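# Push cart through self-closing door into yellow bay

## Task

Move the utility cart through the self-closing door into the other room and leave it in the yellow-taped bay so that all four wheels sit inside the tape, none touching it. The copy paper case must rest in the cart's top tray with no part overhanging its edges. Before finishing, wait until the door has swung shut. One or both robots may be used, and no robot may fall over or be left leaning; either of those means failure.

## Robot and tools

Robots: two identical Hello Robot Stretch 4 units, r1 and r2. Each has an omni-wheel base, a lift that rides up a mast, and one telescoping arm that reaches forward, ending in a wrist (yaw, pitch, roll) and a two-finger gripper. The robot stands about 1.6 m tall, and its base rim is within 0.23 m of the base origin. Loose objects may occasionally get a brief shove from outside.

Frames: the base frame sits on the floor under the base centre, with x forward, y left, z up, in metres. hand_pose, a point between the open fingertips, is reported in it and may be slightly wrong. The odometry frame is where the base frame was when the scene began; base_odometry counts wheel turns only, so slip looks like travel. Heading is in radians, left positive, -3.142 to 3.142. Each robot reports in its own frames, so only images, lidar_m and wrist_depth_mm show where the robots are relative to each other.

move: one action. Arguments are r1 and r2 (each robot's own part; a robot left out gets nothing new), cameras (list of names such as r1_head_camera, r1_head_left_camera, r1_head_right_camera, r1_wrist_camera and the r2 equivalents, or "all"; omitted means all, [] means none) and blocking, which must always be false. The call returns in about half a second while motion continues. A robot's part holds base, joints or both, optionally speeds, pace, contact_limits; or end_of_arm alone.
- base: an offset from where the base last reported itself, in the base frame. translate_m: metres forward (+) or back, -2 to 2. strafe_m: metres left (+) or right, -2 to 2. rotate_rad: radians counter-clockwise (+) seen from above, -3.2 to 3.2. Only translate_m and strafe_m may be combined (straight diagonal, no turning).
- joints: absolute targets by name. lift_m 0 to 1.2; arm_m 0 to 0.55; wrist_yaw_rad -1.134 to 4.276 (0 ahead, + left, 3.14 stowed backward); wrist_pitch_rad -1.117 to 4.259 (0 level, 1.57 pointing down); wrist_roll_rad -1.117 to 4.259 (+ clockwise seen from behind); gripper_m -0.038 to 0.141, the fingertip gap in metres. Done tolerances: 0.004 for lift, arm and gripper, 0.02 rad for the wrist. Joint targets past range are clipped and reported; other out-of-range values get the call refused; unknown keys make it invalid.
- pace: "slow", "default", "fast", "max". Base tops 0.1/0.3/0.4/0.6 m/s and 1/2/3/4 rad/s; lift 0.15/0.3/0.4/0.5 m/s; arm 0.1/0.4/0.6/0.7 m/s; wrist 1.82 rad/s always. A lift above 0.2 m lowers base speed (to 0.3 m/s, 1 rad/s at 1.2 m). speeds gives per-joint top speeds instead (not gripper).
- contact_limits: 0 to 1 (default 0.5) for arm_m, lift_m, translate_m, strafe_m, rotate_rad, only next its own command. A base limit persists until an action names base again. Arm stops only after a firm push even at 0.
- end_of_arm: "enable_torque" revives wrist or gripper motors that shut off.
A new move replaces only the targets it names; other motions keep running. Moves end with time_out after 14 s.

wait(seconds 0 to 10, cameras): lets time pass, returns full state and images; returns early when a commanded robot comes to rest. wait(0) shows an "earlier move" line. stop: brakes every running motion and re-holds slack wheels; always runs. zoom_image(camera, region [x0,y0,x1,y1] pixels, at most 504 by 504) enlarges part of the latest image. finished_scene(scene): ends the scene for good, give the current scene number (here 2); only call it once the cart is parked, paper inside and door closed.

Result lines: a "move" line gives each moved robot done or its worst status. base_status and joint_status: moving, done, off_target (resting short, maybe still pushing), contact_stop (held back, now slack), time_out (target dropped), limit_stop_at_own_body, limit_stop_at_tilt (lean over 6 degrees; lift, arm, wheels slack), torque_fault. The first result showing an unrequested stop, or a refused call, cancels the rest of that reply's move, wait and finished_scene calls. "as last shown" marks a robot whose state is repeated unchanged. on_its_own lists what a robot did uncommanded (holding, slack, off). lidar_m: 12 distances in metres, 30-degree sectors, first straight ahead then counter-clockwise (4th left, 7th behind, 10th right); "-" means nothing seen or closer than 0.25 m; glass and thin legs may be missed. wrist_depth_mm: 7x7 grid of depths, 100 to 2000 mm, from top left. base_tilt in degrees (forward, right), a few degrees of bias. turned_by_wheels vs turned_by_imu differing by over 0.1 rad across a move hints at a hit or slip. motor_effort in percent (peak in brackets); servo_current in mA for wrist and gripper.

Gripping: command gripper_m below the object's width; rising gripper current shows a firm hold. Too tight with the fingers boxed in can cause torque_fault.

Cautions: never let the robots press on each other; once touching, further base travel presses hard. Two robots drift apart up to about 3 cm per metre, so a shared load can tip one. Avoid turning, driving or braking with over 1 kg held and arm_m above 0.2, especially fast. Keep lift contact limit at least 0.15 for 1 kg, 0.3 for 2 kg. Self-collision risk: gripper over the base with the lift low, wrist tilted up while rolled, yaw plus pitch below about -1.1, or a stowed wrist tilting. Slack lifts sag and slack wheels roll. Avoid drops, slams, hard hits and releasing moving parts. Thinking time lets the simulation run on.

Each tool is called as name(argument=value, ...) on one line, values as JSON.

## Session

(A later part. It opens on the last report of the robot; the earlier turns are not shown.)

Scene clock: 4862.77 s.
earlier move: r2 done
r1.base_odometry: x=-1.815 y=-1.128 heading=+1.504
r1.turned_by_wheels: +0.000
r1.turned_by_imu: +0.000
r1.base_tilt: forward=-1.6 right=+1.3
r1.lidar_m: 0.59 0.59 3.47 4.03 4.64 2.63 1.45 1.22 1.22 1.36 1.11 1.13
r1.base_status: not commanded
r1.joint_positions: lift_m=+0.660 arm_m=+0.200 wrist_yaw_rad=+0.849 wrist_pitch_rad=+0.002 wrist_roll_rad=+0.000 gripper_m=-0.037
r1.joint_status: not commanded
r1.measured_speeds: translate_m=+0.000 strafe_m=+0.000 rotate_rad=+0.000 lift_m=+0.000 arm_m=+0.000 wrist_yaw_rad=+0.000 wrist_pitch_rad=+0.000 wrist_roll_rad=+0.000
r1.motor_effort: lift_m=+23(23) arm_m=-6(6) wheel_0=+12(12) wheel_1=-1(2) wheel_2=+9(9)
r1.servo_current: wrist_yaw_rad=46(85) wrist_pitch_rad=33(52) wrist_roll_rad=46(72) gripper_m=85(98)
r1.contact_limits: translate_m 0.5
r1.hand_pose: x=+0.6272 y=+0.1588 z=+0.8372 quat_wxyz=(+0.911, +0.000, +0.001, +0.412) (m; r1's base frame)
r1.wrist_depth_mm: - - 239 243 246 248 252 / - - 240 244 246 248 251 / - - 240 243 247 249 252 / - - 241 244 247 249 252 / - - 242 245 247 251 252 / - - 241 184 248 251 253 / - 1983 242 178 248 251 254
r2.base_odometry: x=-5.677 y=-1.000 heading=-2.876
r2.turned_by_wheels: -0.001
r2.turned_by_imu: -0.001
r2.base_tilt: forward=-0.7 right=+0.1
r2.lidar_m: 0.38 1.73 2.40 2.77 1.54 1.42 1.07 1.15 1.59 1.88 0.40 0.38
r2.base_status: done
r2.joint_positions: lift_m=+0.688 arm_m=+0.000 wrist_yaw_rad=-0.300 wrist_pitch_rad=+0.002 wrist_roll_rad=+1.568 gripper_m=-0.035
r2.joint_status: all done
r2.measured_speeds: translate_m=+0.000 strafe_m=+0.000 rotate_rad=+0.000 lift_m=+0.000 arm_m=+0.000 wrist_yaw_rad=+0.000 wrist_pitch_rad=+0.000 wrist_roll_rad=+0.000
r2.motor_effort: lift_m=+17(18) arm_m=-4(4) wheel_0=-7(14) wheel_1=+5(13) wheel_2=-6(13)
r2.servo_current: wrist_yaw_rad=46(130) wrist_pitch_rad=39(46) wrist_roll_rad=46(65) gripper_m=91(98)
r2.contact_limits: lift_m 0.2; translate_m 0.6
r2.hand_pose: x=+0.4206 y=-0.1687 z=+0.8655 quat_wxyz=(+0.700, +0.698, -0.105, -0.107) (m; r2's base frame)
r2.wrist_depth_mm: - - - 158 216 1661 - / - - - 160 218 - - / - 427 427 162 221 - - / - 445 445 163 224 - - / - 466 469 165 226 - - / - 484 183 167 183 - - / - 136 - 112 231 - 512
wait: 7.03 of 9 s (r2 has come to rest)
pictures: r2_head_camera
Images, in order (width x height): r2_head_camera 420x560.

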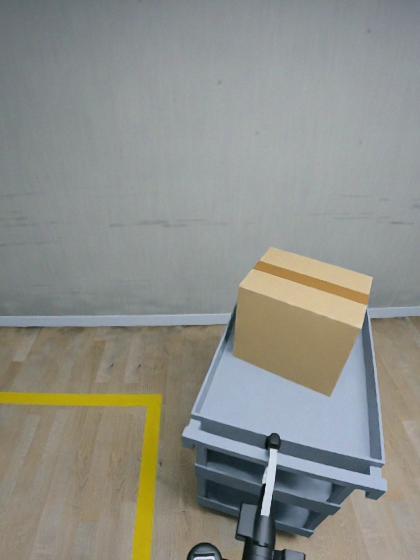

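move(blocking=false, cameras=[], r2={"base": {"translate_m": 0.097, "strafe_m": 0.725}, "joints": {"wrist_yaw_rad": -0.65}, "speeds": {"wrist_yaw_rad": 0.048}, "pace": "slow", "contact_limits": {"translate_m": 0.6}})

wait(seconds=10, cameras=["r2_head_camera", "r2_head_right_camera"])

r2: "speeds": wrist_yaw_rad = 0.048 is out of range 0.05 to 1.82
Scene clock: 4898.23 s.
r1.base_odometry: x=-1.815 y=-1.128 heading=+1.504
r1.turned_by_wheels: +0.000
r1.turned_by_imu: +0.000
r1.base_tilt: forward=-1.6 right=+1.2
r1.lidar_m: 0.56 0.56 3.48 3.99 4.62 2.60 1.46 1.23 1.24 1.30 1.14 1.13
r1.base_status: not commanded
r1.joint_positions: lift_m=+0.660 arm_m=+0.200 wrist_yaw_rad=+0.849 wrist_pitch_rad=+0.002 wrist_roll_rad=+0.000 gripper_m=-0.037
r1.joint_status: not commanded
r1.measured_speeds: translate_m=+0.000 strafe_m=+0.000 rotate_rad=+0.000 lift_m=+0.000 arm_m=+0.000 wrist_yaw_rad=+0.000 wrist_pitch_rad=+0.000 wrist_roll_rad=+0.000
r1.motor_effort: lift_m=+23(23) arm_m=-5(6) wheel_0=+11(12) wheel_1=-1(2) wheel_2=+9(9)
r1.servo_current: wrist_yaw_rad=59(85) wrist_pitch_rad=39(52) wrist_roll_rad=52(72) gripper_m=91(98)
r1.contact_limits: translate_m 0.5
r1.hand_pose: x=+0.6272 y=+0.1588 z=+0.8372 quat_wxyz=(+0.911, +0.000, +0.001, +0.412) (m; r1's base frame)
r1.wrist_depth_mm: - - 240 243 246 248 251 / - - 240 244 246 249 251 / - - 240 244 247 248 251 / - - 242 244 247 249 252 / - - 242 246 247 250 253 / - - 241 183 248 251 253 / - 1983 243 178 248 252 254
r2.base_odometry: x=-5.677 y=-1.000 heading=-2.876
r2.turned_by_wheels: +0.000
r2.turned_by_imu: +0.000
r2.base_tilt: forward=-0.7 right=+0.0
r2.lidar_m: 0.34 1.73 2.40 2.77 1.58 1.44 1.07 1.13 1.60 1.89 0.41 0.37
r2.base_status: done
r2.joint_positions: lift_m=+0.688 arm_m=+0.000 wrist_yaw_rad=-0.300 wrist_pitch_rad=+0.002 wrist_roll_rad=+1.568 gripper_m=-0.035
r2.joint_status: all done
r2.measured_speeds: translate_m=+0.000 strafe_m=+0.000 rotate_rad=+0.000 lift_m=+0.000 arm_m=+0.000 wrist_yaw_rad=+0.000 wrist_pitch_rad=+0.000 wrist_roll_rad=+0.000
r2.motor_effort: lift_m=+18(18) arm_m=-4(4) wheel_0=-7(14) wheel_1=+5(13) wheel_2=-6(13)
r2.servo_current: wrist_yaw_rad=46(130) wrist_pitch_rad=39(46) wrist_roll_rad=39(65) gripper_m=91(98)
r2.contact_limits: lift_m 0.2; translate_m 0.6
r2.hand_pose: x=+0.4206 y=-0.1687 z=+0.8655 quat_wxyz=(+0.700, +0.698, -0.105, -0.107) (m; r2's base frame)
r2.wrist_depth_mm: - - - 158 216 1661 - / - - - 160 219 - - / - 424 424 162 221 - - / - 442 442 163 223 - - / - 466 466 166 225 - - / - 488 183 167 183 - - / - 136 - 112 232 - 517
pictures: none

not run: a call was refused earlier in this reply.

move(blocking=false, cameras=[], r2={"base": {"translate_m": 0.097, "strafe_m": 0.725}, "joints": {"wrist_yaw_rad": -0.65}, "speeds": {"wrist_yaw_rad": 0.052}, "pace": "slow", "contact_limits": {"translate_m": 0.6}})

wait(seconds=10, cameras=["r2_head_camera", "r2_head_right_camera"])

Scene clock: 4901.53 s.
move: r2 moving
r1.base_odometry: x=-1.815 y=-1.128 heading=+1.504
r1.turned_by_wheels: +0.000
r1.turned_by_imu: +0.000
r1.base_tilt: forward=-1.6 right=+1.3
r1.lidar_m: 0.59 0.60 3.49 4.00 4.61 2.65 1.43 1.23 1.24 1.33 1.11 1.12
r1.base_status: not commanded
r1.joint_positions: lift_m=+0.660 arm_m=+0.200 wrist_yaw_rad=+0.849 wrist_pitch_rad=+0.002 wrist_roll_rad=+0.000 gripper_m=-0.037
r1.joint_status: not commanded
r1.measured_speeds: translate_m=+0.000 strafe_m=+0.000 rotate_rad=+0.000 lift_m=+0.000 arm_m=+0.000 wrist_yaw_rad=+0.000 wrist_pitch_rad=+0.000 wrist_roll_rad=+0.000
r1.motor_effort: lift_m=+23(23) arm_m=-5(6) wheel_0=+11(12) wheel_1=-1(1) wheel_2=+9(9)
r1.servo_current: wrist_yaw_rad=52(65) wrist_pitch_rad=52(52) wrist_roll_rad=52(65) gripper_m=85(98)
r1.contact_limits: translate_m 0.5
r1.hand_pose: x=+0.6272 y=+0.1588 z=+0.8372 quat_wxyz=(+0.911, +0.000, +0.001, +0.412) (m; r1's base frame)
r1.wrist_depth_mm: - - 240 243 245 248 251 / - - 240 244 246 249 251 / - - 240 244 246 248 252 / - - 241 244 247 250 252 / - - 242 245 247 250 252 / - - 241 184 247 252 252 / - 1921 242 178 249 251 254
r2.base_odometry: x=-5.675 y=-1.013 heading=-2.876
r2.turned_by_wheels: -0.001
r2.turned_by_imu: +0.000
r2.base_tilt: forward=-0.7 right=+0.1
r2.lidar_m: 0.39 1.73 2.41 2.75 1.53 1.41 1.10 1.14 1.59 1.89 0.41 0.40
r2.base_status: translate_m moving; strafe_m moving
r2.joint_positions: lift_m=+0.688 arm_m=+0.000 wrist_yaw_rad=-0.321 wrist_pitch_rad=+0.002 wrist_roll_rad=+1.568 gripper_m=-0.035
r2.joint_status: wrist_yaw_rad moving
r2.measured_speeds: translate_m=+0.007 strafe_m=+0.052 rotate_rad=+0.000 lift_m=+0.000 arm_m=+0.000 wrist_yaw_rad=-0.053 wrist_pitch_rad=+0.000 wrist_roll_rad=+0.000
r2.motor_effort: lift_m=+17(18) arm_m=-3(4) wheel_0=-8(13) wheel_1=+8(9) wheel_2=-5(6)
r2.servo_current: wrist_yaw_rad=65(91) wrist_pitch_rad=39(46) wrist_roll_rad=59(59) gripper_m=91(91)
r2.contact_limits: lift_m 0.2; translate_m 0.6
r2.hand_pose: x=+0.4170 y=-0.1739 z=+0.8655 quat_wxyz=(+0.699, +0.697, -0.112, -0.114) (m; r2's base frame)
r2.wrist_depth_mm: - - - 159 217 1661 - / - - - 161 219 - - / - 427 427 163 223 - - / - 442 445 164 224 - - / - 466 466 166 227 - - / - 488 183 167 184 - - / - 136 - 112 230 - 517
pictures: none
No camera images: "cameras" was empty.

Scene clock: 4909.57 s.
earlier move: r2 done
r1.base_odometry: x=-1.815 y=-1.128 heading=+1.504
r1.turned_by_wheels: +0.000
r1.turned_by_imu: -0.001
r1.base_tilt: forward=-1.6 right=+1.2
r1.lidar_m: 0.59 0.60 3.48 4.02 4.63 2.64 1.46 1.23 1.23 1.32 1.14 1.13
r1.base_status: not commanded
r1.joint_positions: lift_m=+0.660 arm_m=+0.200 wrist_yaw_rad=+0.849 wrist_pitch_rad=+0.002 wrist_roll_rad=+0.000 gripper_m=-0.037
r1.joint_status: not commanded
r1.measured_speeds: translate_m=+0.000 strafe_m=+0.000 rotate_rad=+0.000 lift_m=+0.000 arm_m=+0.000 wrist_yaw_rad=+0.000 wrist_pitch_rad=+0.000 wrist_roll_rad=+0.000
r1.motor_effort: lift_m=+23(23) arm_m=-5(6) wheel_0=+11(12) wheel_1=-1(2) wheel_2=+9(9)
r1.servo_current: wrist_yaw_rad=59(72) wrist_pitch_rad=39(52) wrist_roll_rad=52(72) gripper_m=85(98)
r1.contact_limits: translate_m 0.5
r1.hand_pose: x=+0.6272 y=+0.1588 z=+0.8372 quat_wxyz=(+0.911, +0.000, +0.001, +0.412) (m; r1's base frame)
r1.wrist_depth_mm: - - 240 243 246 248 251 / - - 241 244 246 249 252 / - - 240 244 247 248 252 / - - 241 244 247 249 252 / - - 242 245 247 251 253 / - - 241 183 248 251 253 / - 1863 242 178 249 251 254
r2.base_odometry: x=-5.580 y=-1.725 heading=-2.877
r2.turned_by_wheels: -0.001
r2.turned_by_imu: -0.002
r2.base_tilt: forward=-0.7 right=+0.1
r2.lidar_m: 0.48 1.61 2.13 2.05 1.70 1.25 1.19 1.41 1.69 0.28 0.28 0.39
r2.base_status: done
r2.joint_positions: lift_m=+0.688 arm_m=+0.000 wrist_yaw_rad=-0.654 wrist_pitch_rad=+0.002 wrist_roll_rad=+1.568 gripper_m=-0.035
r2.joint_status: all done
r2.measured_speeds: translate_m=+0.000 strafe_m=+0.000 rotate_rad=+0.000 lift_m=+0.000 arm_m=+0.000 wrist_yaw_rad=+0.000 wrist_pitch_rad=+0.000 wrist_roll_rad=+0.000
r2.motor_effort: lift_m=+17(18) arm_m=-4(4) wheel_0=-7(13) wheel_1=+3(9) wheel_2=-10(11)
r2.servo_current: wrist_yaw_rad=46(104) wrist_pitch_rad=39(46) wrist_roll_rad=33(65) gripper_m=91(98)
r2.contact_limits: lift_m 0.2; translate_m 0.6
r2.hand_pose: x=+0.3466 y=-0.2449 z=+0.8655 quat_wxyz=(+0.670, +0.669, -0.226, -0.228) (m; r2's base frame)
r2.wrist_depth_mm: - 342 343 105 156 160 - / - 382 382 115 171 171 - / - 439 430 121 182 - - / - 492 492 134 202 634 - / - - - 144 221 1618 525 / - - 180 160 181 1499 1229 / - - - 112 268 - 1160
wait: 8.03 of 10 s (r2 has come to rest)
pictures: r2_head_camera, r2_head_right_camera
Images, in order (width x height): r2_head_camera 420x560, r2_head_right_camera 420x672.

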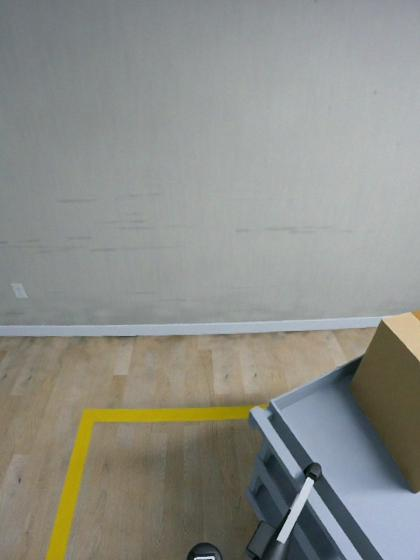

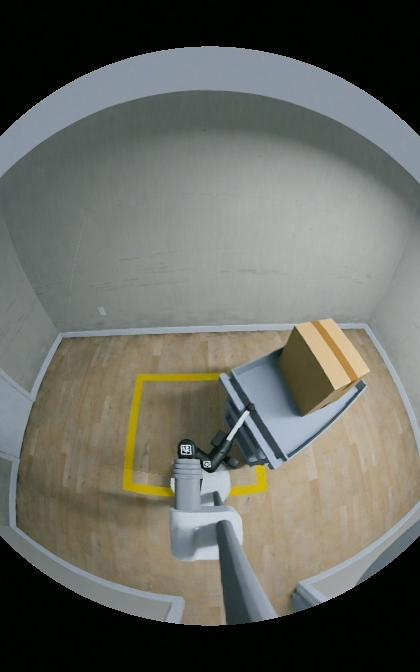

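move(blocking=false, cameras=[], r2={"base": {"translate_m": 0.115, "strafe_m": 0.54}, "joints": {"wrist_yaw_rad": -0.93}, "speeds": {"wrist_yaw_rad": 0.052}, "pace": "slow", "contact_limits": {"translate_m": 0.6}})

wait(seconds=9, cameras=["r2_head_right_camera"])

Scene clock: 4930.47 s.
move: r2 moving
r1.base_odometry: x=-1.815 y=-1.128 heading=+1.504
r1.turned_by_wheels: +0.000
r1.turned_by_imu: +0.000
r1.base_tilt: forward=-1.6 right=+1.2
r1.lidar_m: 0.56 0.59 3.48 4.01 4.62 2.62 1.47 1.23 1.23 1.33 1.13 1.12
r1.base_status: not commanded
r1.joint_positions: lift_m=+0.660 arm_m=+0.200 wrist_yaw_rad=+0.849 wrist_pitch_rad=+0.002 wrist_roll_rad=+0.000 gripper_m=-0.037
r1.joint_status: not commanded
r1.measured_speeds: translate_m=+0.000 strafe_m=+0.000 rotate_rad=+0.000 lift_m=+0.000 arm_m=+0.000 wrist_yaw_rad=+0.000 wrist_pitch_rad=+0.000 wrist_roll_rad=+0.000
r1.motor_effort: lift_m=+23(23) arm_m=-6(6) wheel_0=+11(12) wheel_1=-1(1) wheel_2=+9(9)
r1.servo_current: wrist_yaw_rad=39(65) wrist_pitch_rad=39(46) wrist_roll_rad=65(65) gripper_m=91(91)
r1.contact_limits: translate_m 0.5
r1.hand_pose: x=+0.6272 y=+0.1588 z=+0.8372 quat_wxyz=(+0.911, +0.000, +0.001, +0.412) (m; r1's base frame)
r1.wrist_depth_mm: - - 240 243 245 248 251 / - - 240 243 246 249 251 / - - 241 244 247 249 252 / - - 242 243 247 249 253 / - - 241 245 248 251 252 / - - 242 184 248 251 253 / - 1921 242 178 248 252 254
r2.base_odometry: x=-5.579 y=-1.738 heading=-2.878
r2.turned_by_wheels: -0.001
r2.turned_by_imu: -0.001
r2.base_tilt: forward=-0.7 right=+0.1
r2.lidar_m: 0.50 1.60 2.10 2.04 1.72 1.24 1.21 1.39 1.74 0.30 0.26 0.38
r2.base_status: translate_m moving; strafe_m moving
r2.joint_positions: lift_m=+0.688 arm_m=+0.000 wrist_yaw_rad=-0.674 wrist_pitch_rad=+0.002 wrist_roll_rad=+1.568 gripper_m=-0.035
r2.joint_status: wrist_yaw_rad moving
r2.measured_speeds: translate_m=+0.010 strafe_m=+0.050 rotate_rad=+0.001 lift_m=+0.000 arm_m=+0.000 wrist_yaw_rad=-0.051 wrist_pitch_rad=+0.000 wrist_roll_rad=+0.000
r2.motor_effort: lift_m=+17(18) arm_m=-3(4) wheel_0=-11(15) wheel_1=+5(9) wheel_2=-8(10)
r2.servo_current: wrist_yaw_rad=52(91) wrist_pitch_rad=46(46) wrist_roll_rad=46(52) gripper_m=91(98)
r2.contact_limits: lift_m 0.2; translate_m 0.6
r2.hand_pose: x=+0.3417 y=-0.2483 z=+0.8655 quat_wxyz=(+0.668, +0.667, -0.233, -0.235) (m; r2's base frame)
r2.wrist_depth_mm: - 345 345 108 160 162 - / - 384 384 114 172 172 - / - 442 433 122 183 - - / - 488 492 135 202 640 - / - - 535 145 221 1576 521 / - - 181 160 181 1499 1229 / - - - 112 268 - 1160
pictures: none
No camera images: "cameras" was empty.

Scene clock: 4936.73 s.
earlier move: r2 done
r1.base_odometry: x=-1.815 y=-1.128 heading=+1.504
r1.turned_by_wheels: +0.000
r1.turned_by_imu: +0.000
r1.base_tilt: forward=-1.5 right=+1.3
r1.lidar_m: 0.56 0.58 3.47 4.01 4.64 2.68 1.47 1.23 1.22 1.33 1.10 1.15
r1.base_status: not commanded
r1.joint_positions: lift_m=+0.660 arm_m=+0.200 wrist_yaw_rad=+0.849 wrist_pitch_rad=+0.002 wrist_roll_rad=+0.000 gripper_m=-0.037
r1.joint_status: not commanded
r1.measured_speeds: translate_m=+0.000 strafe_m=+0.000 rotate_rad=+0.000 lift_m=+0.000 arm_m=+0.000 wrist_yaw_rad=+0.000 wrist_pitch_rad=+0.000 wrist_roll_rad=+0.000
r1.motor_effort: lift_m=+23(23) arm_m=-6(6) wheel_0=+11(12) wheel_1=-1(2) wheel_2=+9(9)
r1.servo_current: wrist_yaw_rad=52(72) wrist_pitch_rad=33(52) wrist_roll_rad=59(72) gripper_m=91(91)
r1.contact_limits: translate_m 0.5
r1.hand_pose: x=+0.6272 y=+0.1588 z=+0.8372 quat_wxyz=(+0.911, +0.000, +0.001, +0.412) (m; r1's base frame)
r1.wrist_depth_mm: - - 240 243 245 249 251 / - - 239 244 246 249 251 / - - 241 244 247 249 252 / - - 241 245 248 250 253 / - - 242 246 248 251 252 / - - 242 184 248 251 253 / - 1921 242 178 248 252 254
r2.base_odometry: x=-5.550 y=-2.276 heading=-2.878
r2.turned_by_wheels: +0.000
r2.turned_by_imu: -0.001
r2.base_tilt: forward=-0.7 right=+0.1
r2.lidar_m: 1.45 1.49 1.60 1.51 1.58 1.40 1.29 1.81 1.81 0.25 0.25 0.39
r2.base_status: done
r2.joint_positions: lift_m=+0.688 arm_m=+0.000 wrist_yaw_rad=-0.935 wrist_pitch_rad=+0.002 wrist_roll_rad=+1.568 gripper_m=-0.035
r2.joint_status: all done
r2.measured_speeds: translate_m=+0.000 strafe_m=+0.000 rotate_rad=+0.000 lift_m=+0.000 arm_m=+0.000 wrist_yaw_rad=+0.000 wrist_pitch_rad=+0.000 wrist_roll_rad=+0.000
r2.motor_effort: lift_m=+18(18) arm_m=-4(4) wheel_0=-6(16) wheel_1=+3(9) wheel_2=-9(11)
r2.servo_current: wrist_yaw_rad=46(91) wrist_pitch_rad=39(46) wrist_roll_rad=46(59) gripper_m=91(98)
r2.contact_limits: lift_m 0.2; translate_m 0.6
r2.hand_pose: x=+0.2717 y=-0.2840 z=+0.8655 quat_wxyz=(+0.632, +0.631, -0.318, -0.320) (m; r2's base frame)
r2.wrist_depth_mm: - 338 340 - - 131 - / - 394 397 - 143 140 - / - - 477 - 163 167 - / - - - 107 189 559 517 / - - - 124 224 1708 473 / - - 179 147 181 1499 1182 / - 128 - 112 - - 1160
wait: 6.27 of 9 s (r2 has come to rest)
pictures: r2_head_right_camera
Images, in order (width x height): r2_head_right_camera 420x672.

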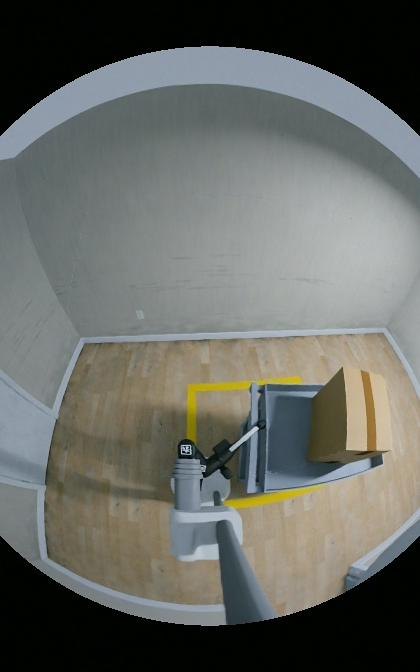

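move(blocking=false, cameras=["r2_head_right_camera", "r2_head_camera", "r1_head_camera"])

Scene clock: 4961.50 s.
r1.base_odometry: x=-1.815 y=-1.128 heading=+1.504
r1.turned_by_wheels: +0.000
r1.turned_by_imu: +0.000
r1.base_tilt: forward=-1.6 right=+1.3
r1.lidar_m: 0.59 0.58 3.49 4.01 4.62 2.61 1.48 1.25 1.21 1.35 1.14 1.13
r1.base_status: not commanded
r1.joint_positions: lift_m=+0.660 arm_m=+0.200 wrist_yaw_rad=+0.849 wrist_pitch_rad=+0.002 wrist_roll_rad=+0.000 gripper_m=-0.037
r1.joint_status: not commanded
r1.measured_speeds: translate_m=+0.000 strafe_m=+0.000 rotate_rad=+0.000 lift_m=+0.000 arm_m=+0.000 wrist_yaw_rad=+0.000 wrist_pitch_rad=+0.000 wrist_roll_rad=+0.000
r1.motor_effort: lift_m=+23(23) arm_m=-5(6) wheel_0=+11(12) wheel_1=-1(2) wheel_2=+9(9)
r1.servo_current: wrist_yaw_rad=39(72) wrist_pitch_rad=39(52) wrist_roll_rad=39(72) gripper_m=78(91)
r1.contact_limits: translate_m 0.5
r1.hand_pose: x=+0.6272 y=+0.1588 z=+0.8372 quat_wxyz=(+0.911, +0.000, +0.001, +0.412) (m; r1's base frame)
r1.wrist_depth_mm: - - 239 243 246 249 251 / - - 240 244 246 249 252 / - - 240 244 246 249 251 / - - 240 244 247 250 252 / - - 242 245 248 251 253 / - - 242 184 248 251 253 / - 1921 242 178 248 252 254
r2.base_odometry: x=-5.550 y=-2.276 heading=-2.878
r2.turned_by_wheels: +0.000
r2.turned_by_imu: +0.000
r2.base_tilt: forward=-0.7 right=+0.1
r2.lidar_m: 1.43 1.52 1.60 1.51 1.59 1.36 1.32 1.80 1.87 0.25 0.25 0.41
r2.base_status: done
r2.joint_positions: lift_m=+0.688 arm_m=+0.000 wrist_yaw_rad=-0.935 wrist_pitch_rad=+0.002 wrist_roll_rad=+1.568 gripper_m=-0.035
r2.joint_status: all done
r2.measured_speeds: translate_m=+0.000 strafe_m=+0.000 rotate_rad=+0.000 lift_m=+0.000 arm_m=+0.000 wrist_yaw_rad=+0.000 wrist_pitch_rad=+0.000 wrist_roll_rad=+0.000
r2.motor_effort: lift_m=+18(18) arm_m=-4(4) wheel_0=-6(16) wheel_1=+3(9) wheel_2=-9(11)
r2.servo_current: wrist_yaw_rad=46(91) wrist_pitch_rad=39(46) wrist_roll_rad=52(59) gripper_m=91(98)
r2.contact_limits: lift_m 0.2; translate_m 0.6
r2.hand_pose: x=+0.2717 y=-0.2840 z=+0.8655 quat_wxyz=(+0.632, +0.631, -0.318, -0.320) (m; r2's base frame)
r2.wrist_depth_mm: - 338 340 - - 131 - / - 392 397 - 144 140 - / - - 480 - 163 167 - / - - - 108 189 564 517 / - - - 124 224 1661 473 / - - 179 147 181 1576 1160 / - 128 - 112 - - 1160
pictures: r1_head_camera, r2_head_camera, r2_head_right_camera
Images, in order (width x height): r1_head_camera 420x560, r2_head_camera 420x560, r2_head_right_camera 420x672.

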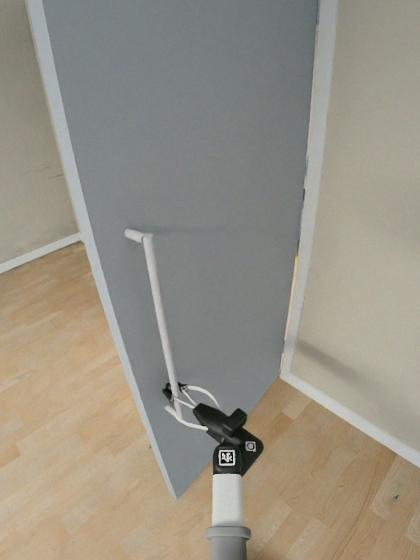

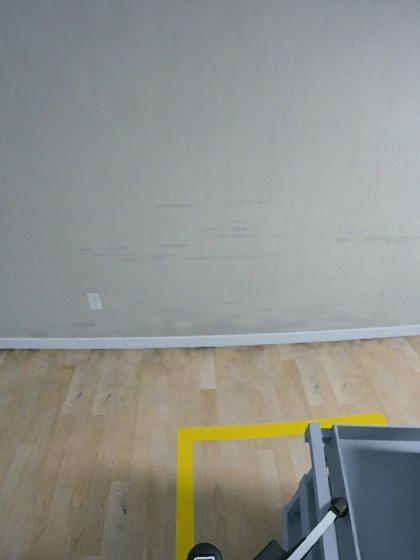

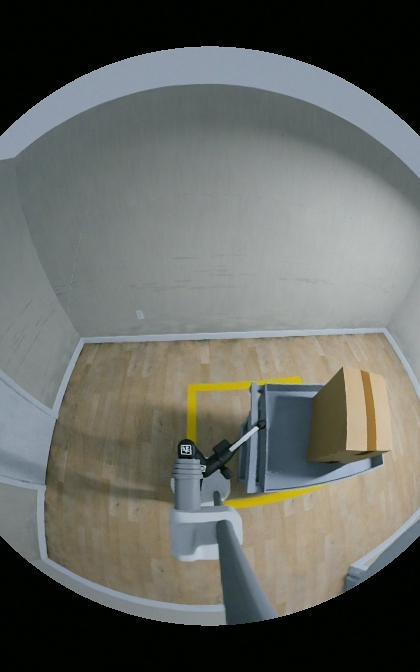

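move(blocking=false, r2={"base": {"translate_m": 0.03, "strafe_m": 0.19}, "joints": {"wrist_yaw_rad": -1.03}, "speeds": {"wrist_yaw_rad": 0.052}, "pace": "slow", "contact_limits": {"translate_m": 0.6}}, cameras=[])

wait(seconds=3, cameras=["r2_head_right_camera", "r2_head_camera"])

Scene clock: 4977.33 s.
move: r2 moving
r1.base_odometry: x=-1.815 y=-1.128 heading=+1.504
r1.turned_by_wheels: +0.000
r1.turned_by_imu: +0.000
r1.base_tilt: forward=-1.5 right=+1.3
r1.lidar_m: 0.57 0.59 3.48 4.02 4.64 2.64 1.45 1.24 1.20 1.35 1.14 1.12
r1.base_status: not commanded
r1.joint_positions: lift_m=+0.660 arm_m=+0.200 wrist_yaw_rad=+0.849 wrist_pitch_rad=+0.002 wrist_roll_rad=+0.000 gripper_m=-0.037
r1.joint_status: not commanded
r1.measured_speeds: translate_m=+0.000 strafe_m=+0.000 rotate_rad=+0.000 lift_m=+0.000 arm_m=+0.000 wrist_yaw_rad=+0.000 wrist_pitch_rad=+0.000 wrist_roll_rad=+0.000
r1.motor_effort: lift_m=+23(23) arm_m=-5(6) wheel_0=+11(12) wheel_1=-1(2) wheel_2=+9(9)
r1.servo_current: wrist_yaw_rad=46(65) wrist_pitch_rad=46(46) wrist_roll_rad=65(65) gripper_m=91(91)
r1.contact_limits: translate_m 0.5
r1.hand_pose: x=+0.6272 y=+0.1588 z=+0.8372 quat_wxyz=(+0.911, +0.000, +0.001, +0.412) (m; r1's base frame)
r1.wrist_depth_mm: - - 239 243 244 248 251 / - - 240 244 246 249 251 / - - 240 243 246 249 252 / - - 241 245 247 250 252 / - - 241 245 248 251 253 / - - 241 184 248 252 253 / - 1921 243 178 248 252 254
r2.base_odometry: x=-5.549 y=-2.289 heading=-2.879
r2.turned_by_wheels: -0.001
r2.turned_by_imu: -0.001
r2.base_tilt: forward=-0.7 right=+0.1
r2.lidar_m: 1.43 1.51 1.57 1.49 1.58 1.38 1.28 1.40 1.84 0.25 0.25 0.40
r2.base_status: translate_m moving; strafe_m moving
r2.joint_positions: lift_m=+0.688 arm_m=+0.000 wrist_yaw_rad=-0.954 wrist_pitch_rad=+0.002 wrist_roll_rad=+1.568 gripper_m=-0.035
r2.joint_status: wrist_yaw_rad moving
r2.measured_speeds: translate_m=+0.008 strafe_m=+0.052 rotate_rad=+0.003 lift_m=+0.000 arm_m=+0.000 wrist_yaw_rad=-0.048 wrist_pitch_rad=+0.000 wrist_roll_rad=+0.000
r2.motor_effort: lift_m=+18(18) arm_m=-4(4) wheel_0=-14(15) wheel_1=+8(9) wheel_2=-10(11)
r2.servo_current: wrist_yaw_rad=52(78) wrist_pitch_rad=39(46) wrist_roll_rad=33(59) gripper_m=85(91)
r2.contact_limits: lift_m 0.2; translate_m 0.6
r2.hand_pose: x=+0.2665 y=-0.2858 z=+0.8655 quat_wxyz=(+0.629, +0.628, -0.323, -0.326) (m; r2's base frame)
r2.wrist_depth_mm: - 338 338 - - 131 - / - 392 394 - 145 141 - / - - 473 - 163 164 - / - - - 106 189 559 512 / - - - 125 223 1708 477 / - - 179 147 180 1537 1255 / - - - 112 - - 1098
pictures: none
No camera images: "cameras" was empty.

Scene clock: 4979.97 s.
earlier move: r2 done
r1.base_odometry: x=-1.815 y=-1.128 heading=+1.504
r1.turned_by_wheels: +0.000
r1.turned_by_imu: +0.000
r1.base_tilt: forward=-1.6 right=+1.2
r1.lidar_m: 0.59 0.58 3.47 4.00 4.64 2.61 1.43 1.22 1.24 1.35 1.14 1.11
r1.base_status: not commanded
r1.joint_positions: lift_m=+0.660 arm_m=+0.200 wrist_yaw_rad=+0.849 wrist_pitch_rad=+0.002 wrist_roll_rad=+0.000 gripper_m=-0.037
r1.joint_status: not commanded
r1.measured_speeds: translate_m=+0.000 strafe_m=+0.000 rotate_rad=+0.000 lift_m=+0.000 arm_m=+0.000 wrist_yaw_rad=+0.000 wrist_pitch_rad=+0.000 wrist_roll_rad=+0.000
r1.motor_effort: lift_m=+23(23) arm_m=-5(6) wheel_0=+11(12) wheel_1=-1(2) wheel_2=+9(9)
r1.servo_current: wrist_yaw_rad=52(65) wrist_pitch_rad=52(59) wrist_roll_rad=46(65) gripper_m=85(91)
r1.contact_limits: translate_m 0.5
r1.hand_pose: x=+0.6272 y=+0.1588 z=+0.8372 quat_wxyz=(+0.911, +0.000, +0.001, +0.412) (m; r1's base frame)
r1.wrist_depth_mm: - - 240 242 245 248 251 / - - 240 244 246 249 251 / - - 240 243 247 250 251 / - - 242 244 247 249 252 / - - 242 245 247 250 253 / - - 241 184 248 251 253 / - 1921 242 178 247 252 253
r2.base_odometry: x=-5.530 y=-2.467 heading=-2.879
r2.turned_by_wheels: +0.000
r2.turned_by_imu: +0.000
r2.base_tilt: forward=-0.7 right=+0.1
r2.lidar_m: 1.40 1.47 1.40 1.31 1.39 1.40 1.32 1.39 1.95 0.25 0.25 0.38
r2.base_status: done
r2.joint_positions: lift_m=+0.688 arm_m=+0.000 wrist_yaw_rad=-1.033 wrist_pitch_rad=+0.002 wrist_roll_rad=+1.568 gripper_m=-0.035
r2.joint_status: all done
r2.measured_speeds: translate_m=+0.000 strafe_m=+0.000 rotate_rad=+0.000 lift_m=+0.000 arm_m=+0.000 wrist_yaw_rad=+0.000 wrist_pitch_rad=+0.000 wrist_roll_rad=+0.000
r2.motor_effort: lift_m=+17(18) arm_m=-4(4) wheel_0=-7(16) wheel_1=+3(9) wheel_2=-9(11)
r2.servo_current: wrist_yaw_rad=46(91) wrist_pitch_rad=33(52) wrist_roll_rad=39(65) gripper_m=91(98)
r2.contact_limits: lift_m 0.2; translate_m 0.6
r2.hand_pose: x=+0.2435 y=-0.2925 z=+0.8655 quat_wxyz=(+0.615, +0.614, -0.348, -0.351) (m; r2's base frame)
r2.wrist_depth_mm: - 345 342 - - 121 - / - 415 402 - - 131 - / - - 500 - - 160 559 / - - - - 189 1430 500 / - - - 107 224 1618 469 / - - 179 138 180 1576 366 / - - - 112 - - 1205
wait: 2.63 of 3 s (r2 has come to rest)
pictures: r2_head_camera, r2_head_right_camera
Images, in order (width x height): r2_head_camera 420x560, r2_head_right_camera 420x672.

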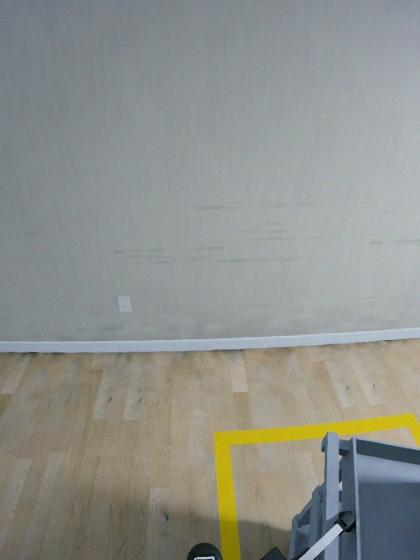

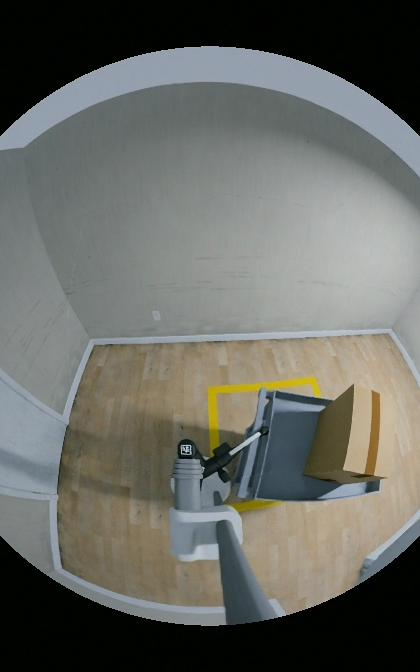

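zoom_image(camera="r2_head_camera", region=[200, 400, 420, 560])

zoom_image(camera="r2_head_right_camera", region=[160, 350, 420, 560])

Scaled by 2.291 from the camera's 420x560 image, which has a finer 1200x1600 frame.

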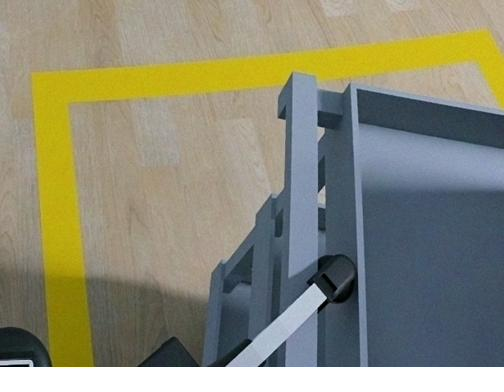

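Scaled by 1.938 from the camera's 420x672 image, which has a finer 600x960 frame.

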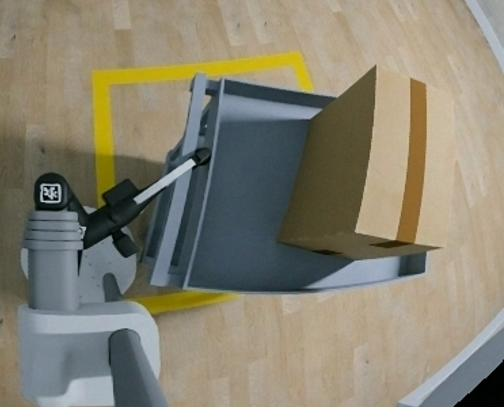

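move(blocking=false, r2={"joints": {"gripper_m": 0.08}}, cameras=[])

wait(seconds=2, cameras=["r2_wrist_camera", "r2_head_camera"])

Scene clock: 5063.17 s.
move: r2 moving
r1.base_odometry: x=-1.815 y=-1.128 heading=+1.504
r1.turned_by_wheels: +0.000
r1.turned_by_imu: +0.000
r1.base_tilt: forward=-1.6 right=+1.2
r1.lidar_m: 0.57 0.57 3.49 4.02 4.62 2.63 1.47 1.24 1.24 1.34 1.12 1.10
r1.base_status: not commanded
r1.joint_positions: lift_m=+0.660 arm_m=+0.200 wrist_yaw_rad=+0.849 wrist_pitch_rad=+0.002 wrist_roll_rad=+0.000 gripper_m=-0.037
r1.joint_status: not commanded
r1.measured_speeds: translate_m=+0.000 strafe_m=+0.000 rotate_rad=+0.000 lift_m=+0.000 arm_m=+0.000 wrist_yaw_rad=+0.000 wrist_pitch_rad=+0.000 wrist_roll_rad=+0.000
r1.motor_effort: lift_m=+23(23) arm_m=-5(6) wheel_0=+12(12) wheel_1=-1(1) wheel_2=+9(9)
r1.servo_current: wrist_yaw_rad=52(65) wrist_pitch_rad=52(52) wrist_roll_rad=52(52) gripper_m=91(98)
r1.contact_limits: translate_m 0.5
r1.hand_pose: x=+0.6272 y=+0.1588 z=+0.8372 quat_wxyz=(+0.911, +0.000, +0.001, +0.412) (m; r1's base frame)
r1.wrist_depth_mm: - - 240 242 245 249 250 / - - 240 244 246 249 252 / - - 240 244 246 249 251 / - - 242 245 247 250 252 / - - 243 244 248 251 253 / - - 241 184 249 251 253 / - 1921 242 178 249 252 254
r2.base_odometry: x=-5.530 y=-2.467 heading=-2.878
r2.turned_by_wheels: +0.000
r2.turned_by_imu: +0.001
r2.base_tilt: forward=-0.7 right=+0.1
r2.lidar_m: 1.41 1.48 1.39 1.30 1.39 1.41 1.32 1.40 1.99 0.25 0.25 0.38
r2.base_status: not commanded
r2.joint_positions: lift_m=+0.688 arm_m=+0.000 wrist_yaw_rad=-1.034 wrist_pitch_rad=+0.002 wrist_roll_rad=+1.568 gripper_m=-0.010
r2.joint_status: gripper_m moving
r2.measured_speeds: translate_m=+0.000 strafe_m=+0.000 rotate_rad=+0.000 lift_m=+0.000 arm_m=+0.000 wrist_yaw_rad=+0.000 wrist_pitch_rad=+0.000 wrist_roll_rad=+0.000
r2.motor_effort: lift_m=+17(18) arm_m=-4(4) wheel_0=-4(7) wheel_1=+3(3) wheel_2=-9(9)
r2.servo_current: wrist_yaw_rad=52(52) wrist_pitch_rad=39(46) wrist_roll_rad=46(52) gripper_m=85(104)
r2.contact_limits: lift_m 0.2; translate_m 0.6
r2.hand_pose: x=+0.2432 y=-0.2926 z=+0.8655 quat_wxyz=(+0.615, +0.614, -0.348, -0.351) (m; r2's base frame)
r2.wrist_depth_mm: - 340 342 - - 123 - / - 415 407 - - 132 - / - - 496 - - 162 564 / - - - - 186 1430 500 / - - - 111 227 1708 469 / - - 178 142 180 1430 370 / - 126 - 112 - - 1229
pictures: none
No camera images: "cameras" was empty.

Scene clock: 5064.50 s.
earlier move: r2 done
r1.base_odometry: x=-1.815 y=-1.128 heading=+1.504
r1.turned_by_wheels: +0.000
r1.turned_by_imu: +0.000
r1.base_tilt: forward=-1.6 right=+1.3
r1.lidar_m: 0.58 0.59 3.46 3.97 4.65 2.63 1.44 1.23 1.24 1.34 1.15 1.13
r1.base_status: not commanded
r1.joint_positions: lift_m=+0.660 arm_m=+0.200 wrist_yaw_rad=+0.849 wrist_pitch_rad=+0.002 wrist_roll_rad=+0.000 gripper_m=-0.037
r1.joint_status: not commanded
r1.measured_speeds: translate_m=+0.000 strafe_m=+0.000 rotate_rad=+0.000 lift_m=+0.000 arm_m=+0.000 wrist_yaw_rad=+0.000 wrist_pitch_rad=+0.000 wrist_roll_rad=+0.000
r1.motor_effort: lift_m=+23(23) arm_m=-5(6) wheel_0=+11(12) wheel_1=-1(2) wheel_2=+9(9)
r1.servo_current: wrist_yaw_rad=39(78) wrist_pitch_rad=33(52) wrist_roll_rad=52(65) gripper_m=85(98)
r1.contact_limits: translate_m 0.5
r1.hand_pose: x=+0.6272 y=+0.1588 z=+0.8372 quat_wxyz=(+0.911, +0.000, +0.001, +0.412) (m; r1's base frame)
r1.wrist_depth_mm: - - 239 243 246 248 252 / - - 240 243 246 249 251 / - - 240 244 247 249 252 / - - 241 245 246 250 252 / - - 242 245 248 251 253 / - - 241 184 248 252 253 / - 1921 243 178 248 252 254
r2.base_odometry: x=-5.530 y=-2.467 heading=-2.878
r2.turned_by_wheels: +0.000
r2.turned_by_imu: +0.001
r2.base_tilt: forward=-0.7 right=+0.1
r2.lidar_m: 1.39 1.47 1.38 1.32 1.39 1.40 1.31 1.40 1.97 0.25 0.25 0.42
r2.base_status: not commanded
r2.joint_positions: lift_m=+0.688 arm_m=+0.000 wrist_yaw_rad=-1.032 wrist_pitch_rad=+0.003 wrist_roll_rad=+1.568 gripper_m=+0.080
r2.joint_status: all done
r2.measured_speeds: translate_m=+0.000 strafe_m=+0.000 rotate_rad=+0.000 lift_m=+0.000 arm_m=+0.000 wrist_yaw_rad=+0.000 wrist_pitch_rad=+0.000 wrist_roll_rad=+0.000
r2.motor_effort: lift_m=+17(18) arm_m=-4(4) wheel_0=-2(7) wheel_1=+3(3) wheel_2=-5(9)
r2.servo_current: wrist_yaw_rad=46(65) wrist_pitch_rad=46(46) wrist_roll_rad=46(65) gripper_m=52(130)
r2.contact_limits: lift_m 0.2; translate_m 0.6
r2.hand_pose: x=+0.2438 y=-0.2924 z=+0.8655 quat_wxyz=(+0.615, +0.615, -0.348, -0.350) (m; r2's base frame)
r2.wrist_depth_mm: - 347 349 - - 125 - / - 430 418 - - 136 - / - - - - - 168 544 / - - - - 193 1499 492 / - - - 124 225 1661 1229 / - - 191 154 191 375 370 / - - - 112 - - 1229
wait: 1.33 of 2 s (r2 has come to rest)
pictures: r2_head_camera, r2_wrist_camera
Images, in order (width x height): r2_head_camera 420x560, r2_wrist_camera 616x392.

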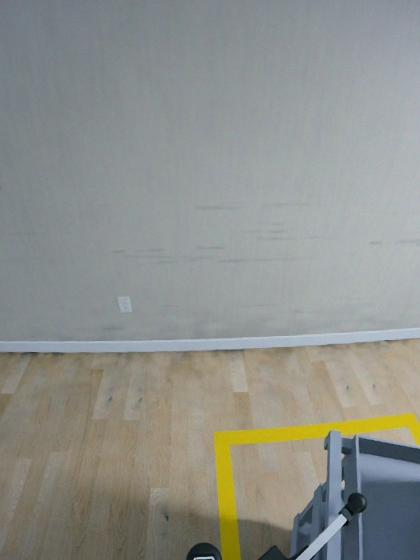

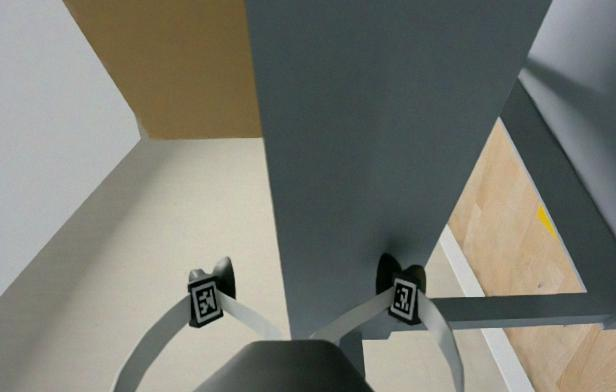

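move(blocking=false, r2={"base": {"translate_m": -0.09, "strafe_m": 0.155}, "pace": "default", "contact_limits": {"translate_m": 0.3}}, cameras=[])

wait(seconds=2, cameras=["r2_head_camera", "r2_head_right_camera"])

Scene clock: 5072.70 s.
move: r2 moving
r1.base_odometry: x=-1.815 y=-1.128 heading=+1.504
r1.turned_by_wheels: +0.000
r1.turned_by_imu: +0.000
r1.base_tilt: forward=-1.6 right=+1.2
r1.lidar_m: 0.54 0.59 3.49 4.00 4.65 2.64 1.46 1.23 1.25 1.33 1.13 1.13
r1.base_status: not commanded
r1.joint_positions: lift_m=+0.660 arm_m=+0.200 wrist_yaw_rad=+0.849 wrist_pitch_rad=+0.002 wrist_roll_rad=+0.000 gripper_m=-0.037
r1.joint_status: not commanded
r1.measured_speeds: translate_m=+0.000 strafe_m=+0.000 rotate_rad=+0.000 lift_m=+0.000 arm_m=+0.000 wrist_yaw_rad=+0.000 wrist_pitch_rad=+0.000 wrist_roll_rad=+0.000
r1.motor_effort: lift_m=+23(23) arm_m=-6(6) wheel_0=+11(12) wheel_1=-1(1) wheel_2=+9(9)
r1.servo_current: wrist_yaw_rad=33(52) wrist_pitch_rad=39(46) wrist_roll_rad=39(65) gripper_m=91(91)
r1.contact_limits: translate_m 0.5
r1.hand_pose: x=+0.6272 y=+0.1588 z=+0.8372 quat_wxyz=(+0.911, +0.000, +0.001, +0.412) (m; r1's base frame)
r1.wrist_depth_mm: - - 240 242 246 248 250 / - - 240 244 246 249 251 / - - 240 243 246 249 252 / - - 241 245 248 250 253 / - - 242 246 247 251 253 / - - 240 184 247 251 254 / - 1921 243 178 249 252 254
r2.base_odometry: x=-5.508 y=-2.489 heading=-2.878
r2.turned_by_wheels: +0.000
r2.turned_by_imu: +0.001
r2.base_tilt: forward=-0.6 right=+0.1
r2.lidar_m: 1.42 1.50 1.33 1.28 1.36 1.39 1.31 1.37 1.98 0.25 0.25 0.42
r2.base_status: translate_m moving; strafe_m moving
r2.joint_positions: lift_m=+0.688 arm_m=+0.000 wrist_yaw_rad=-1.032 wrist_pitch_rad=+0.003 wrist_roll_rad=+1.568 gripper_m=+0.080
r2.joint_status: not commanded
r2.measured_speeds: translate_m=-0.060 strafe_m=+0.107 rotate_rad=-0.002 lift_m=+0.000 arm_m=+0.000 wrist_yaw_rad=+0.000 wrist_pitch_rad=+0.000 wrist_roll_rad=+0.000
r2.motor_effort: lift_m=+18(18) arm_m=-3(4) wheel_0=-8(12) wheel_1=+7(10) wheel_2=+7(10)
r2.servo_current: wrist_yaw_rad=46(52) wrist_pitch_rad=39(46) wrist_roll_rad=52(52) gripper_m=52(59)
r2.contact_limits: lift_m 0.2; translate_m 0.3
r2.hand_pose: x=+0.2438 y=-0.2924 z=+0.8655 quat_wxyz=(+0.615, +0.615, -0.348, -0.350) (m; r2's base frame)
r2.wrist_depth_mm: - 375 364 - - 143 - / - 469 433 - 159 154 - / - - 539 110 185 569 580 / - - - 128 220 1576 508 / - - - 158 249 1863 477 / - - 191 186 193 402 1182 / - - - 112 - - 1255
pictures: none
No camera images: "cameras" was empty.

Scene clock: 5074.17 s.
earlier move: r2 done
r1.base_odometry: x=-1.815 y=-1.128 heading=+1.504
r1.turned_by_wheels: +0.000
r1.turned_by_imu: +0.000
r1.base_tilt: forward=-1.6 right=+1.2
r1.lidar_m: 0.58 0.59 3.47 3.99 4.61 2.62 1.46 1.22 1.23 1.34 1.13 1.11
r1.base_status: not commanded
r1.joint_positions: lift_m=+0.660 arm_m=+0.200 wrist_yaw_rad=+0.849 wrist_pitch_rad=+0.002 wrist_roll_rad=+0.000 gripper_m=-0.037
r1.joint_status: not commanded
r1.measured_speeds: translate_m=+0.000 strafe_m=+0.000 rotate_rad=+0.000 lift_m=+0.000 arm_m=+0.000 wrist_yaw_rad=+0.000 wrist_pitch_rad=+0.000 wrist_roll_rad=+0.000
r1.motor_effort: lift_m=+23(23) arm_m=-6(6) wheel_0=+11(12) wheel_1=-1(1) wheel_2=+9(9)
r1.servo_current: wrist_yaw_rad=46(65) wrist_pitch_rad=46(46) wrist_roll_rad=39(65) gripper_m=91(91)
r1.contact_limits: translate_m 0.5
r1.hand_pose: x=+0.6272 y=+0.1588 z=+0.8372 quat_wxyz=(+0.911, +0.000, +0.001, +0.412) (m; r1's base frame)
r1.wrist_depth_mm: - - 240 243 245 248 251 / - - 240 243 246 249 251 / - - 239 244 247 250 252 / - - 241 244 247 249 252 / - - 242 245 248 251 253 / - - 242 184 248 250 254 / - 1921 243 178 248 252 254
r2.base_odometry: x=-5.402 y=-2.593 heading=-2.878
r2.turned_by_wheels: +0.000
r2.turned_by_imu: +0.000
r2.base_tilt: forward=-0.7 right=+0.1
r2.lidar_m: 1.48 1.59 1.17 1.18 1.23 1.29 1.23 1.30 2.01 0.30 0.32 0.62
r2.base_status: done
r2.joint_positions: lift_m=+0.688 arm_m=+0.000 wrist_yaw_rad=-1.032 wrist_pitch_rad=+0.003 wrist_roll_rad=+1.568 gripper_m=+0.080
r2.joint_status: not commanded
r2.measured_speeds: translate_m=+0.000 strafe_m=+0.000 rotate_rad=+0.000 lift_m=+0.000 arm_m=+0.000 wrist_yaw_rad=+0.000 wrist_pitch_rad=+0.000 wrist_roll_rad=+0.000
r2.motor_effort: lift_m=+18(18) arm_m=-4(4) wheel_0=+0(12) wheel_1=+2(10) wheel_2=+4(10)
r2.servo_current: wrist_yaw_rad=46(59) wrist_pitch_rad=46(46) wrist_roll_rad=39(65) gripper_m=52(59)
r2.contact_limits: lift_m 0.2; translate_m 0.3
r2.hand_pose: x=+0.2438 y=-0.2924 z=+0.8655 quat_wxyz=(+0.615, +0.615, -0.348, -0.350) (m; r2's base frame)
r2.wrist_depth_mm: - - 449 185 247 - - / - - 535 217 274 854 - / - - 654 252 329 798 - / - - - 394 - 1983 - / - - - 508 508 615 525 / - - 193 449 193 1661 1255 / - - - 112 - - 1255
wait: 1.47 of 2 s (r2 has come to rest)
pictures: r2_head_camera, r2_head_right_camera
Images, in order (width x height): r2_head_camera 420x560, r2_head_right_camera 420x672.

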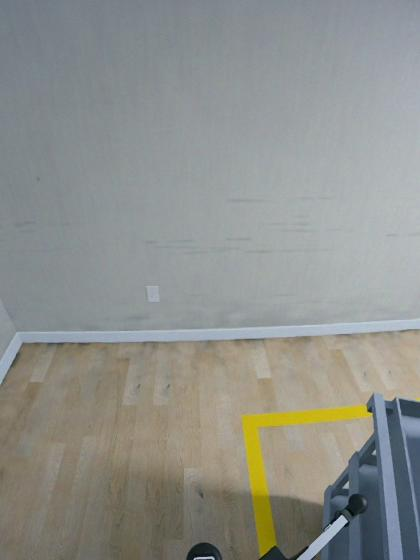

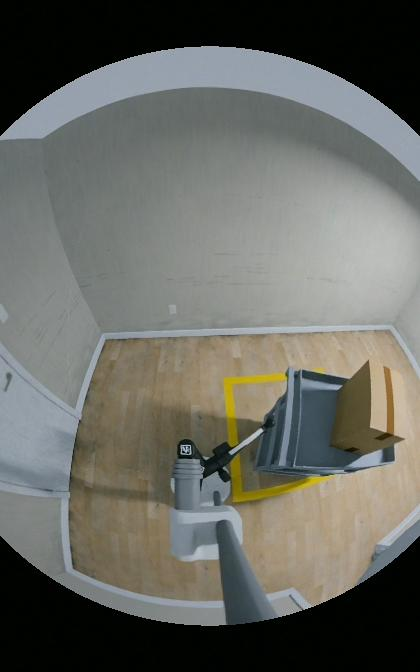

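zoom_image(camera="r2_head_right_camera", region=[200, 350, 420, 510])

zoom_image(camera="r2_head_camera", region=[200, 380, 420, 560])

Scaled by 2.291 from the camera's 420x672 image, which has a finer 600x960 frame.

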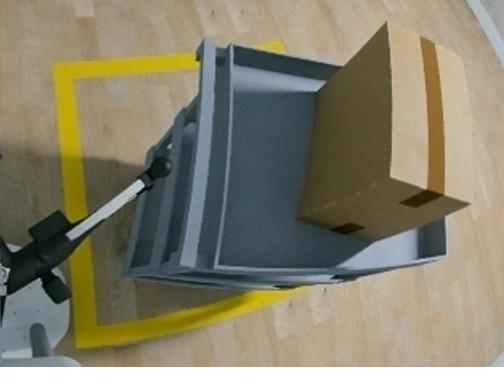

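Scaled by 2.291 from the camera's 420x560 image, which has a finer 1200x1600 frame.

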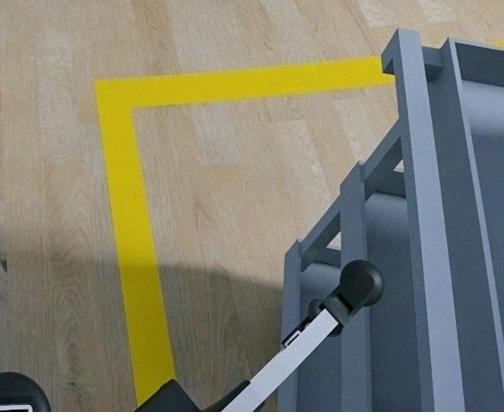

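move(blocking=false, r2={"base": {"translate_m": -0.76}, "joints": {"wrist_yaw_rad": 0.0, "gripper_m": -0.01, "wrist_roll_rad": 0.0}, "pace": "default", "contact_limits": {"translate_m": 0.3}}, cameras=[])

wait(seconds=4, cameras=["r2_head_camera", "r2_head_right_camera"])

Scene clock: 5097.10 s.
move: r2 moving
r1.base_odometry: x=-1.815 y=-1.128 heading=+1.504
r1.turned_by_wheels: +0.000
r1.turned_by_imu: +0.000
r1.base_tilt: forward=-1.6 right=+1.3
r1.lidar_m: 0.58 0.59 3.47 4.02 4.63 2.63 1.44 1.22 1.22 1.33 1.13 1.10
r1.base_status: not commanded
r1.joint_positions: lift_m=+0.660 arm_m=+0.200 wrist_yaw_rad=+0.849 wrist_pitch_rad=+0.002 wrist_roll_rad=+0.000 gripper_m=-0.037
r1.joint_status: not commanded
r1.measured_speeds: translate_m=+0.000 strafe_m=+0.000 rotate_rad=+0.000 lift_m=+0.000 arm_m=+0.000 wrist_yaw_rad=+0.000 wrist_pitch_rad=+0.000 wrist_roll_rad=+0.000
r1.motor_effort: lift_m=+23(23) arm_m=-5(6) wheel_0=+11(12) wheel_1=-1(1) wheel_2=+9(9)
r1.servo_current: wrist_yaw_rad=52(52) wrist_pitch_rad=39(46) wrist_roll_rad=26(52) gripper_m=91(91)
r1.contact_limits: translate_m 0.5
r1.hand_pose: x=+0.6272 y=+0.1588 z=+0.8372 quat_wxyz=(+0.911, +0.000, +0.001, +0.412) (m; r1's base frame)
r1.wrist_depth_mm: - - 240 242 246 248 250 / - - 240 244 247 249 251 / - - 240 244 247 249 252 / - - 241 244 247 250 253 / - - 241 245 248 251 252 / - - 241 183 248 251 254 / - 1921 242 178 248 252 253
r2.base_odometry: x=-5.372 y=-2.585 heading=-2.878
r2.turned_by_wheels: +0.000
r2.turned_by_imu: +0.000
r2.base_tilt: forward=-0.7 right=+0.0
r2.lidar_m: 1.52 1.58 1.20 1.16 1.24 1.29 1.21 1.26 2.01 0.38 0.30 0.59
r2.base_status: translate_m moving
r2.joint_positions: lift_m=+0.688 arm_m=+0.000 wrist_yaw_rad=-0.467 wrist_pitch_rad=+0.003 wrist_roll_rad=+0.981 gripper_m=+0.062
r2.joint_status: wrist_yaw_rad moving; wrist_roll_rad moving; gripper_m moving
r2.measured_speeds: translate_m=-0.122 strafe_m=+0.000 rotate_rad=+0.002 lift_m=+0.000 arm_m=+0.000 wrist_yaw_rad=+1.743 wrist_pitch_rad=+0.000 wrist_roll_rad=-1.820
r2.motor_effort: lift_m=+18(18) arm_m=-4(4) wheel_0=-6(10) wheel_1=-7(8) wheel_2=+12(13)
r2.servo_current: wrist_yaw_rad=85(156) wrist_pitch_rad=39(46) wrist_roll_rad=65(104) gripper_m=111(111)
r2.contact_limits: lift_m 0.2; translate_m 0.3
r2.hand_pose: x=+0.3890 y=-0.2079 z=+0.8655 quat_wxyz=(+0.858, +0.459, -0.108, -0.205) (m; r2's base frame)
r2.wrist_depth_mm: - - - - - 238 262 / - - - - 347 357 1863 / - - - - 473 480 1661 / - - - - - 1863 496 / - - - - - 1708 1308 / - - 188 - 189 1499 1138 / - - - 112 - 1281 1042
pictures: none
No camera images: "cameras" was empty.

Scene clock: 5100.60 s.
earlier move: r2 done
r1.base_odometry: x=-1.815 y=-1.128 heading=+1.504
r1.turned_by_wheels: +0.000
r1.turned_by_imu: +0.000
r1.base_tilt: forward=-1.6 right=+1.2
r1.lidar_m: 0.56 0.59 3.49 4.00 4.62 2.63 1.44 1.24 1.25 1.32 1.14 1.12
r1.base_status: not commanded
r1.joint_positions: lift_m=+0.660 arm_m=+0.200 wrist_yaw_rad=+0.849 wrist_pitch_rad=+0.002 wrist_roll_rad=+0.000 gripper_m=-0.037
r1.joint_status: not commanded
r1.measured_speeds: translate_m=+0.000 strafe_m=+0.000 rotate_rad=+0.000 lift_m=+0.000 arm_m=+0.000 wrist_yaw_rad=+0.000 wrist_pitch_rad=+0.000 wrist_roll_rad=+0.000
r1.motor_effort: lift_m=+23(23) arm_m=-6(6) wheel_0=+11(12) wheel_1=-1(2) wheel_2=+9(9)
r1.servo_current: wrist_yaw_rad=46(72) wrist_pitch_rad=46(52) wrist_roll_rad=65(65) gripper_m=85(91)
r1.contact_limits: translate_m 0.5
r1.hand_pose: x=+0.6272 y=+0.1588 z=+0.8372 quat_wxyz=(+0.911, +0.000, +0.001, +0.412) (m; r1's base frame)
r1.wrist_depth_mm: - - 239 242 245 248 250 / - - 240 244 247 249 251 / - - 240 244 247 249 251 / - - 241 245 247 249 252 / - - 242 245 248 251 253 / - - 241 184 247 251 254 / - 1921 242 178 248 251 253
r2.base_odometry: x=-4.669 y=-2.395 heading=-2.878
r2.turned_by_wheels: +0.000
r2.turned_by_imu: +0.000
r2.base_tilt: forward=-0.7 right=+0.1
r2.lidar_m: 2.26 1.70 1.24 1.17 0.72 0.50 0.48 0.52 0.70 2.01 0.97 0.86
r2.base_status: done
r2.joint_positions: lift_m=+0.688 arm_m=+0.000 wrist_yaw_rad=-0.003 wrist_pitch_rad=+0.003 wrist_roll_rad=+0.002 gripper_m=-0.009
r2.joint_status: all done
r2.measured_speeds: translate_m=+0.000 strafe_m=+0.000 rotate_rad=+0.000 lift_m=+0.000 arm_m=+0.000 wrist_yaw_rad=+0.000 wrist_pitch_rad=+0.000 wrist_roll_rad=+0.000
r2.motor_effort: lift_m=+18(18) arm_m=-4(4) wheel_0=-2(11) wheel_1=-4(9) wheel_2=+2(14)
r2.servo_current: wrist_yaw_rad=52(156) wrist_pitch_rad=39(46) wrist_roll_rad=46(104) gripper_m=72(169)
r2.contact_limits: lift_m 0.2; translate_m 0.3
r2.hand_pose: x=+0.4591 y=-0.0882 z=+0.8655 quat_wxyz=(+1.000, +0.001, +0.001, -0.001) (m; r2's base frame)
r2.wrist_depth_mm: - - - - - - - / - - - - - - - / - - - - - - - / - - - - - - - / - - - - - - - / - - 189 193 183 - - / 1808 1863 - 112 - - -
wait: 3.50 of 4 s (r2 has come to rest)
pictures: r2_head_camera, r2_head_right_camera
Images, in order (width x height): r2_head_camera 420x560, r2_head_right_camera 420x672.

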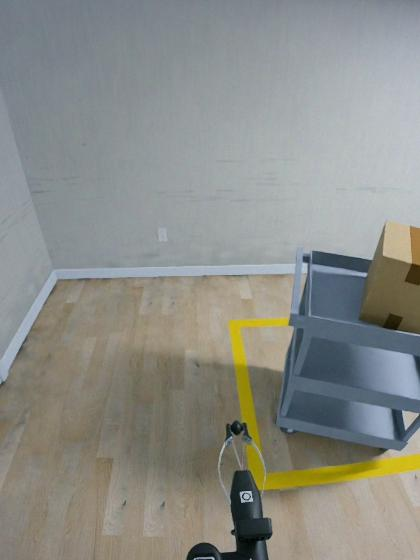

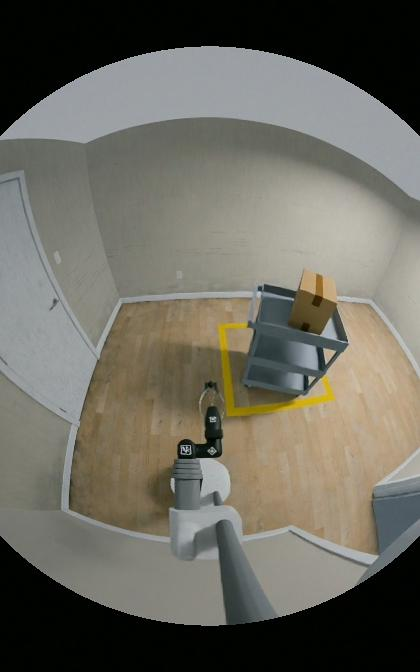

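zoom_image(camera="r2_head_camera", region=[220, 300, 420, 500])

zoom_image(camera="r2_head_right_camera", region=[200, 260, 380, 430])

Scaled by 2.520 from the camera's 420x560 image, which has a finer 1200x1600 frame.

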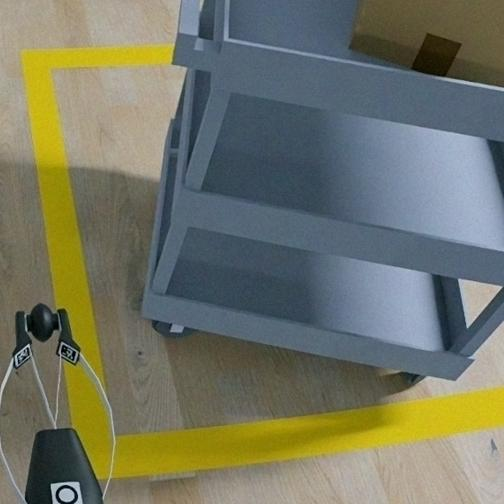

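Scaled by 2.800 from the camera's 420x672 image, which has a finer 600x960 frame.

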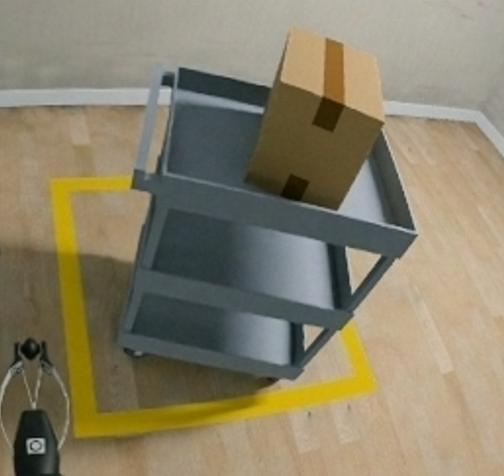

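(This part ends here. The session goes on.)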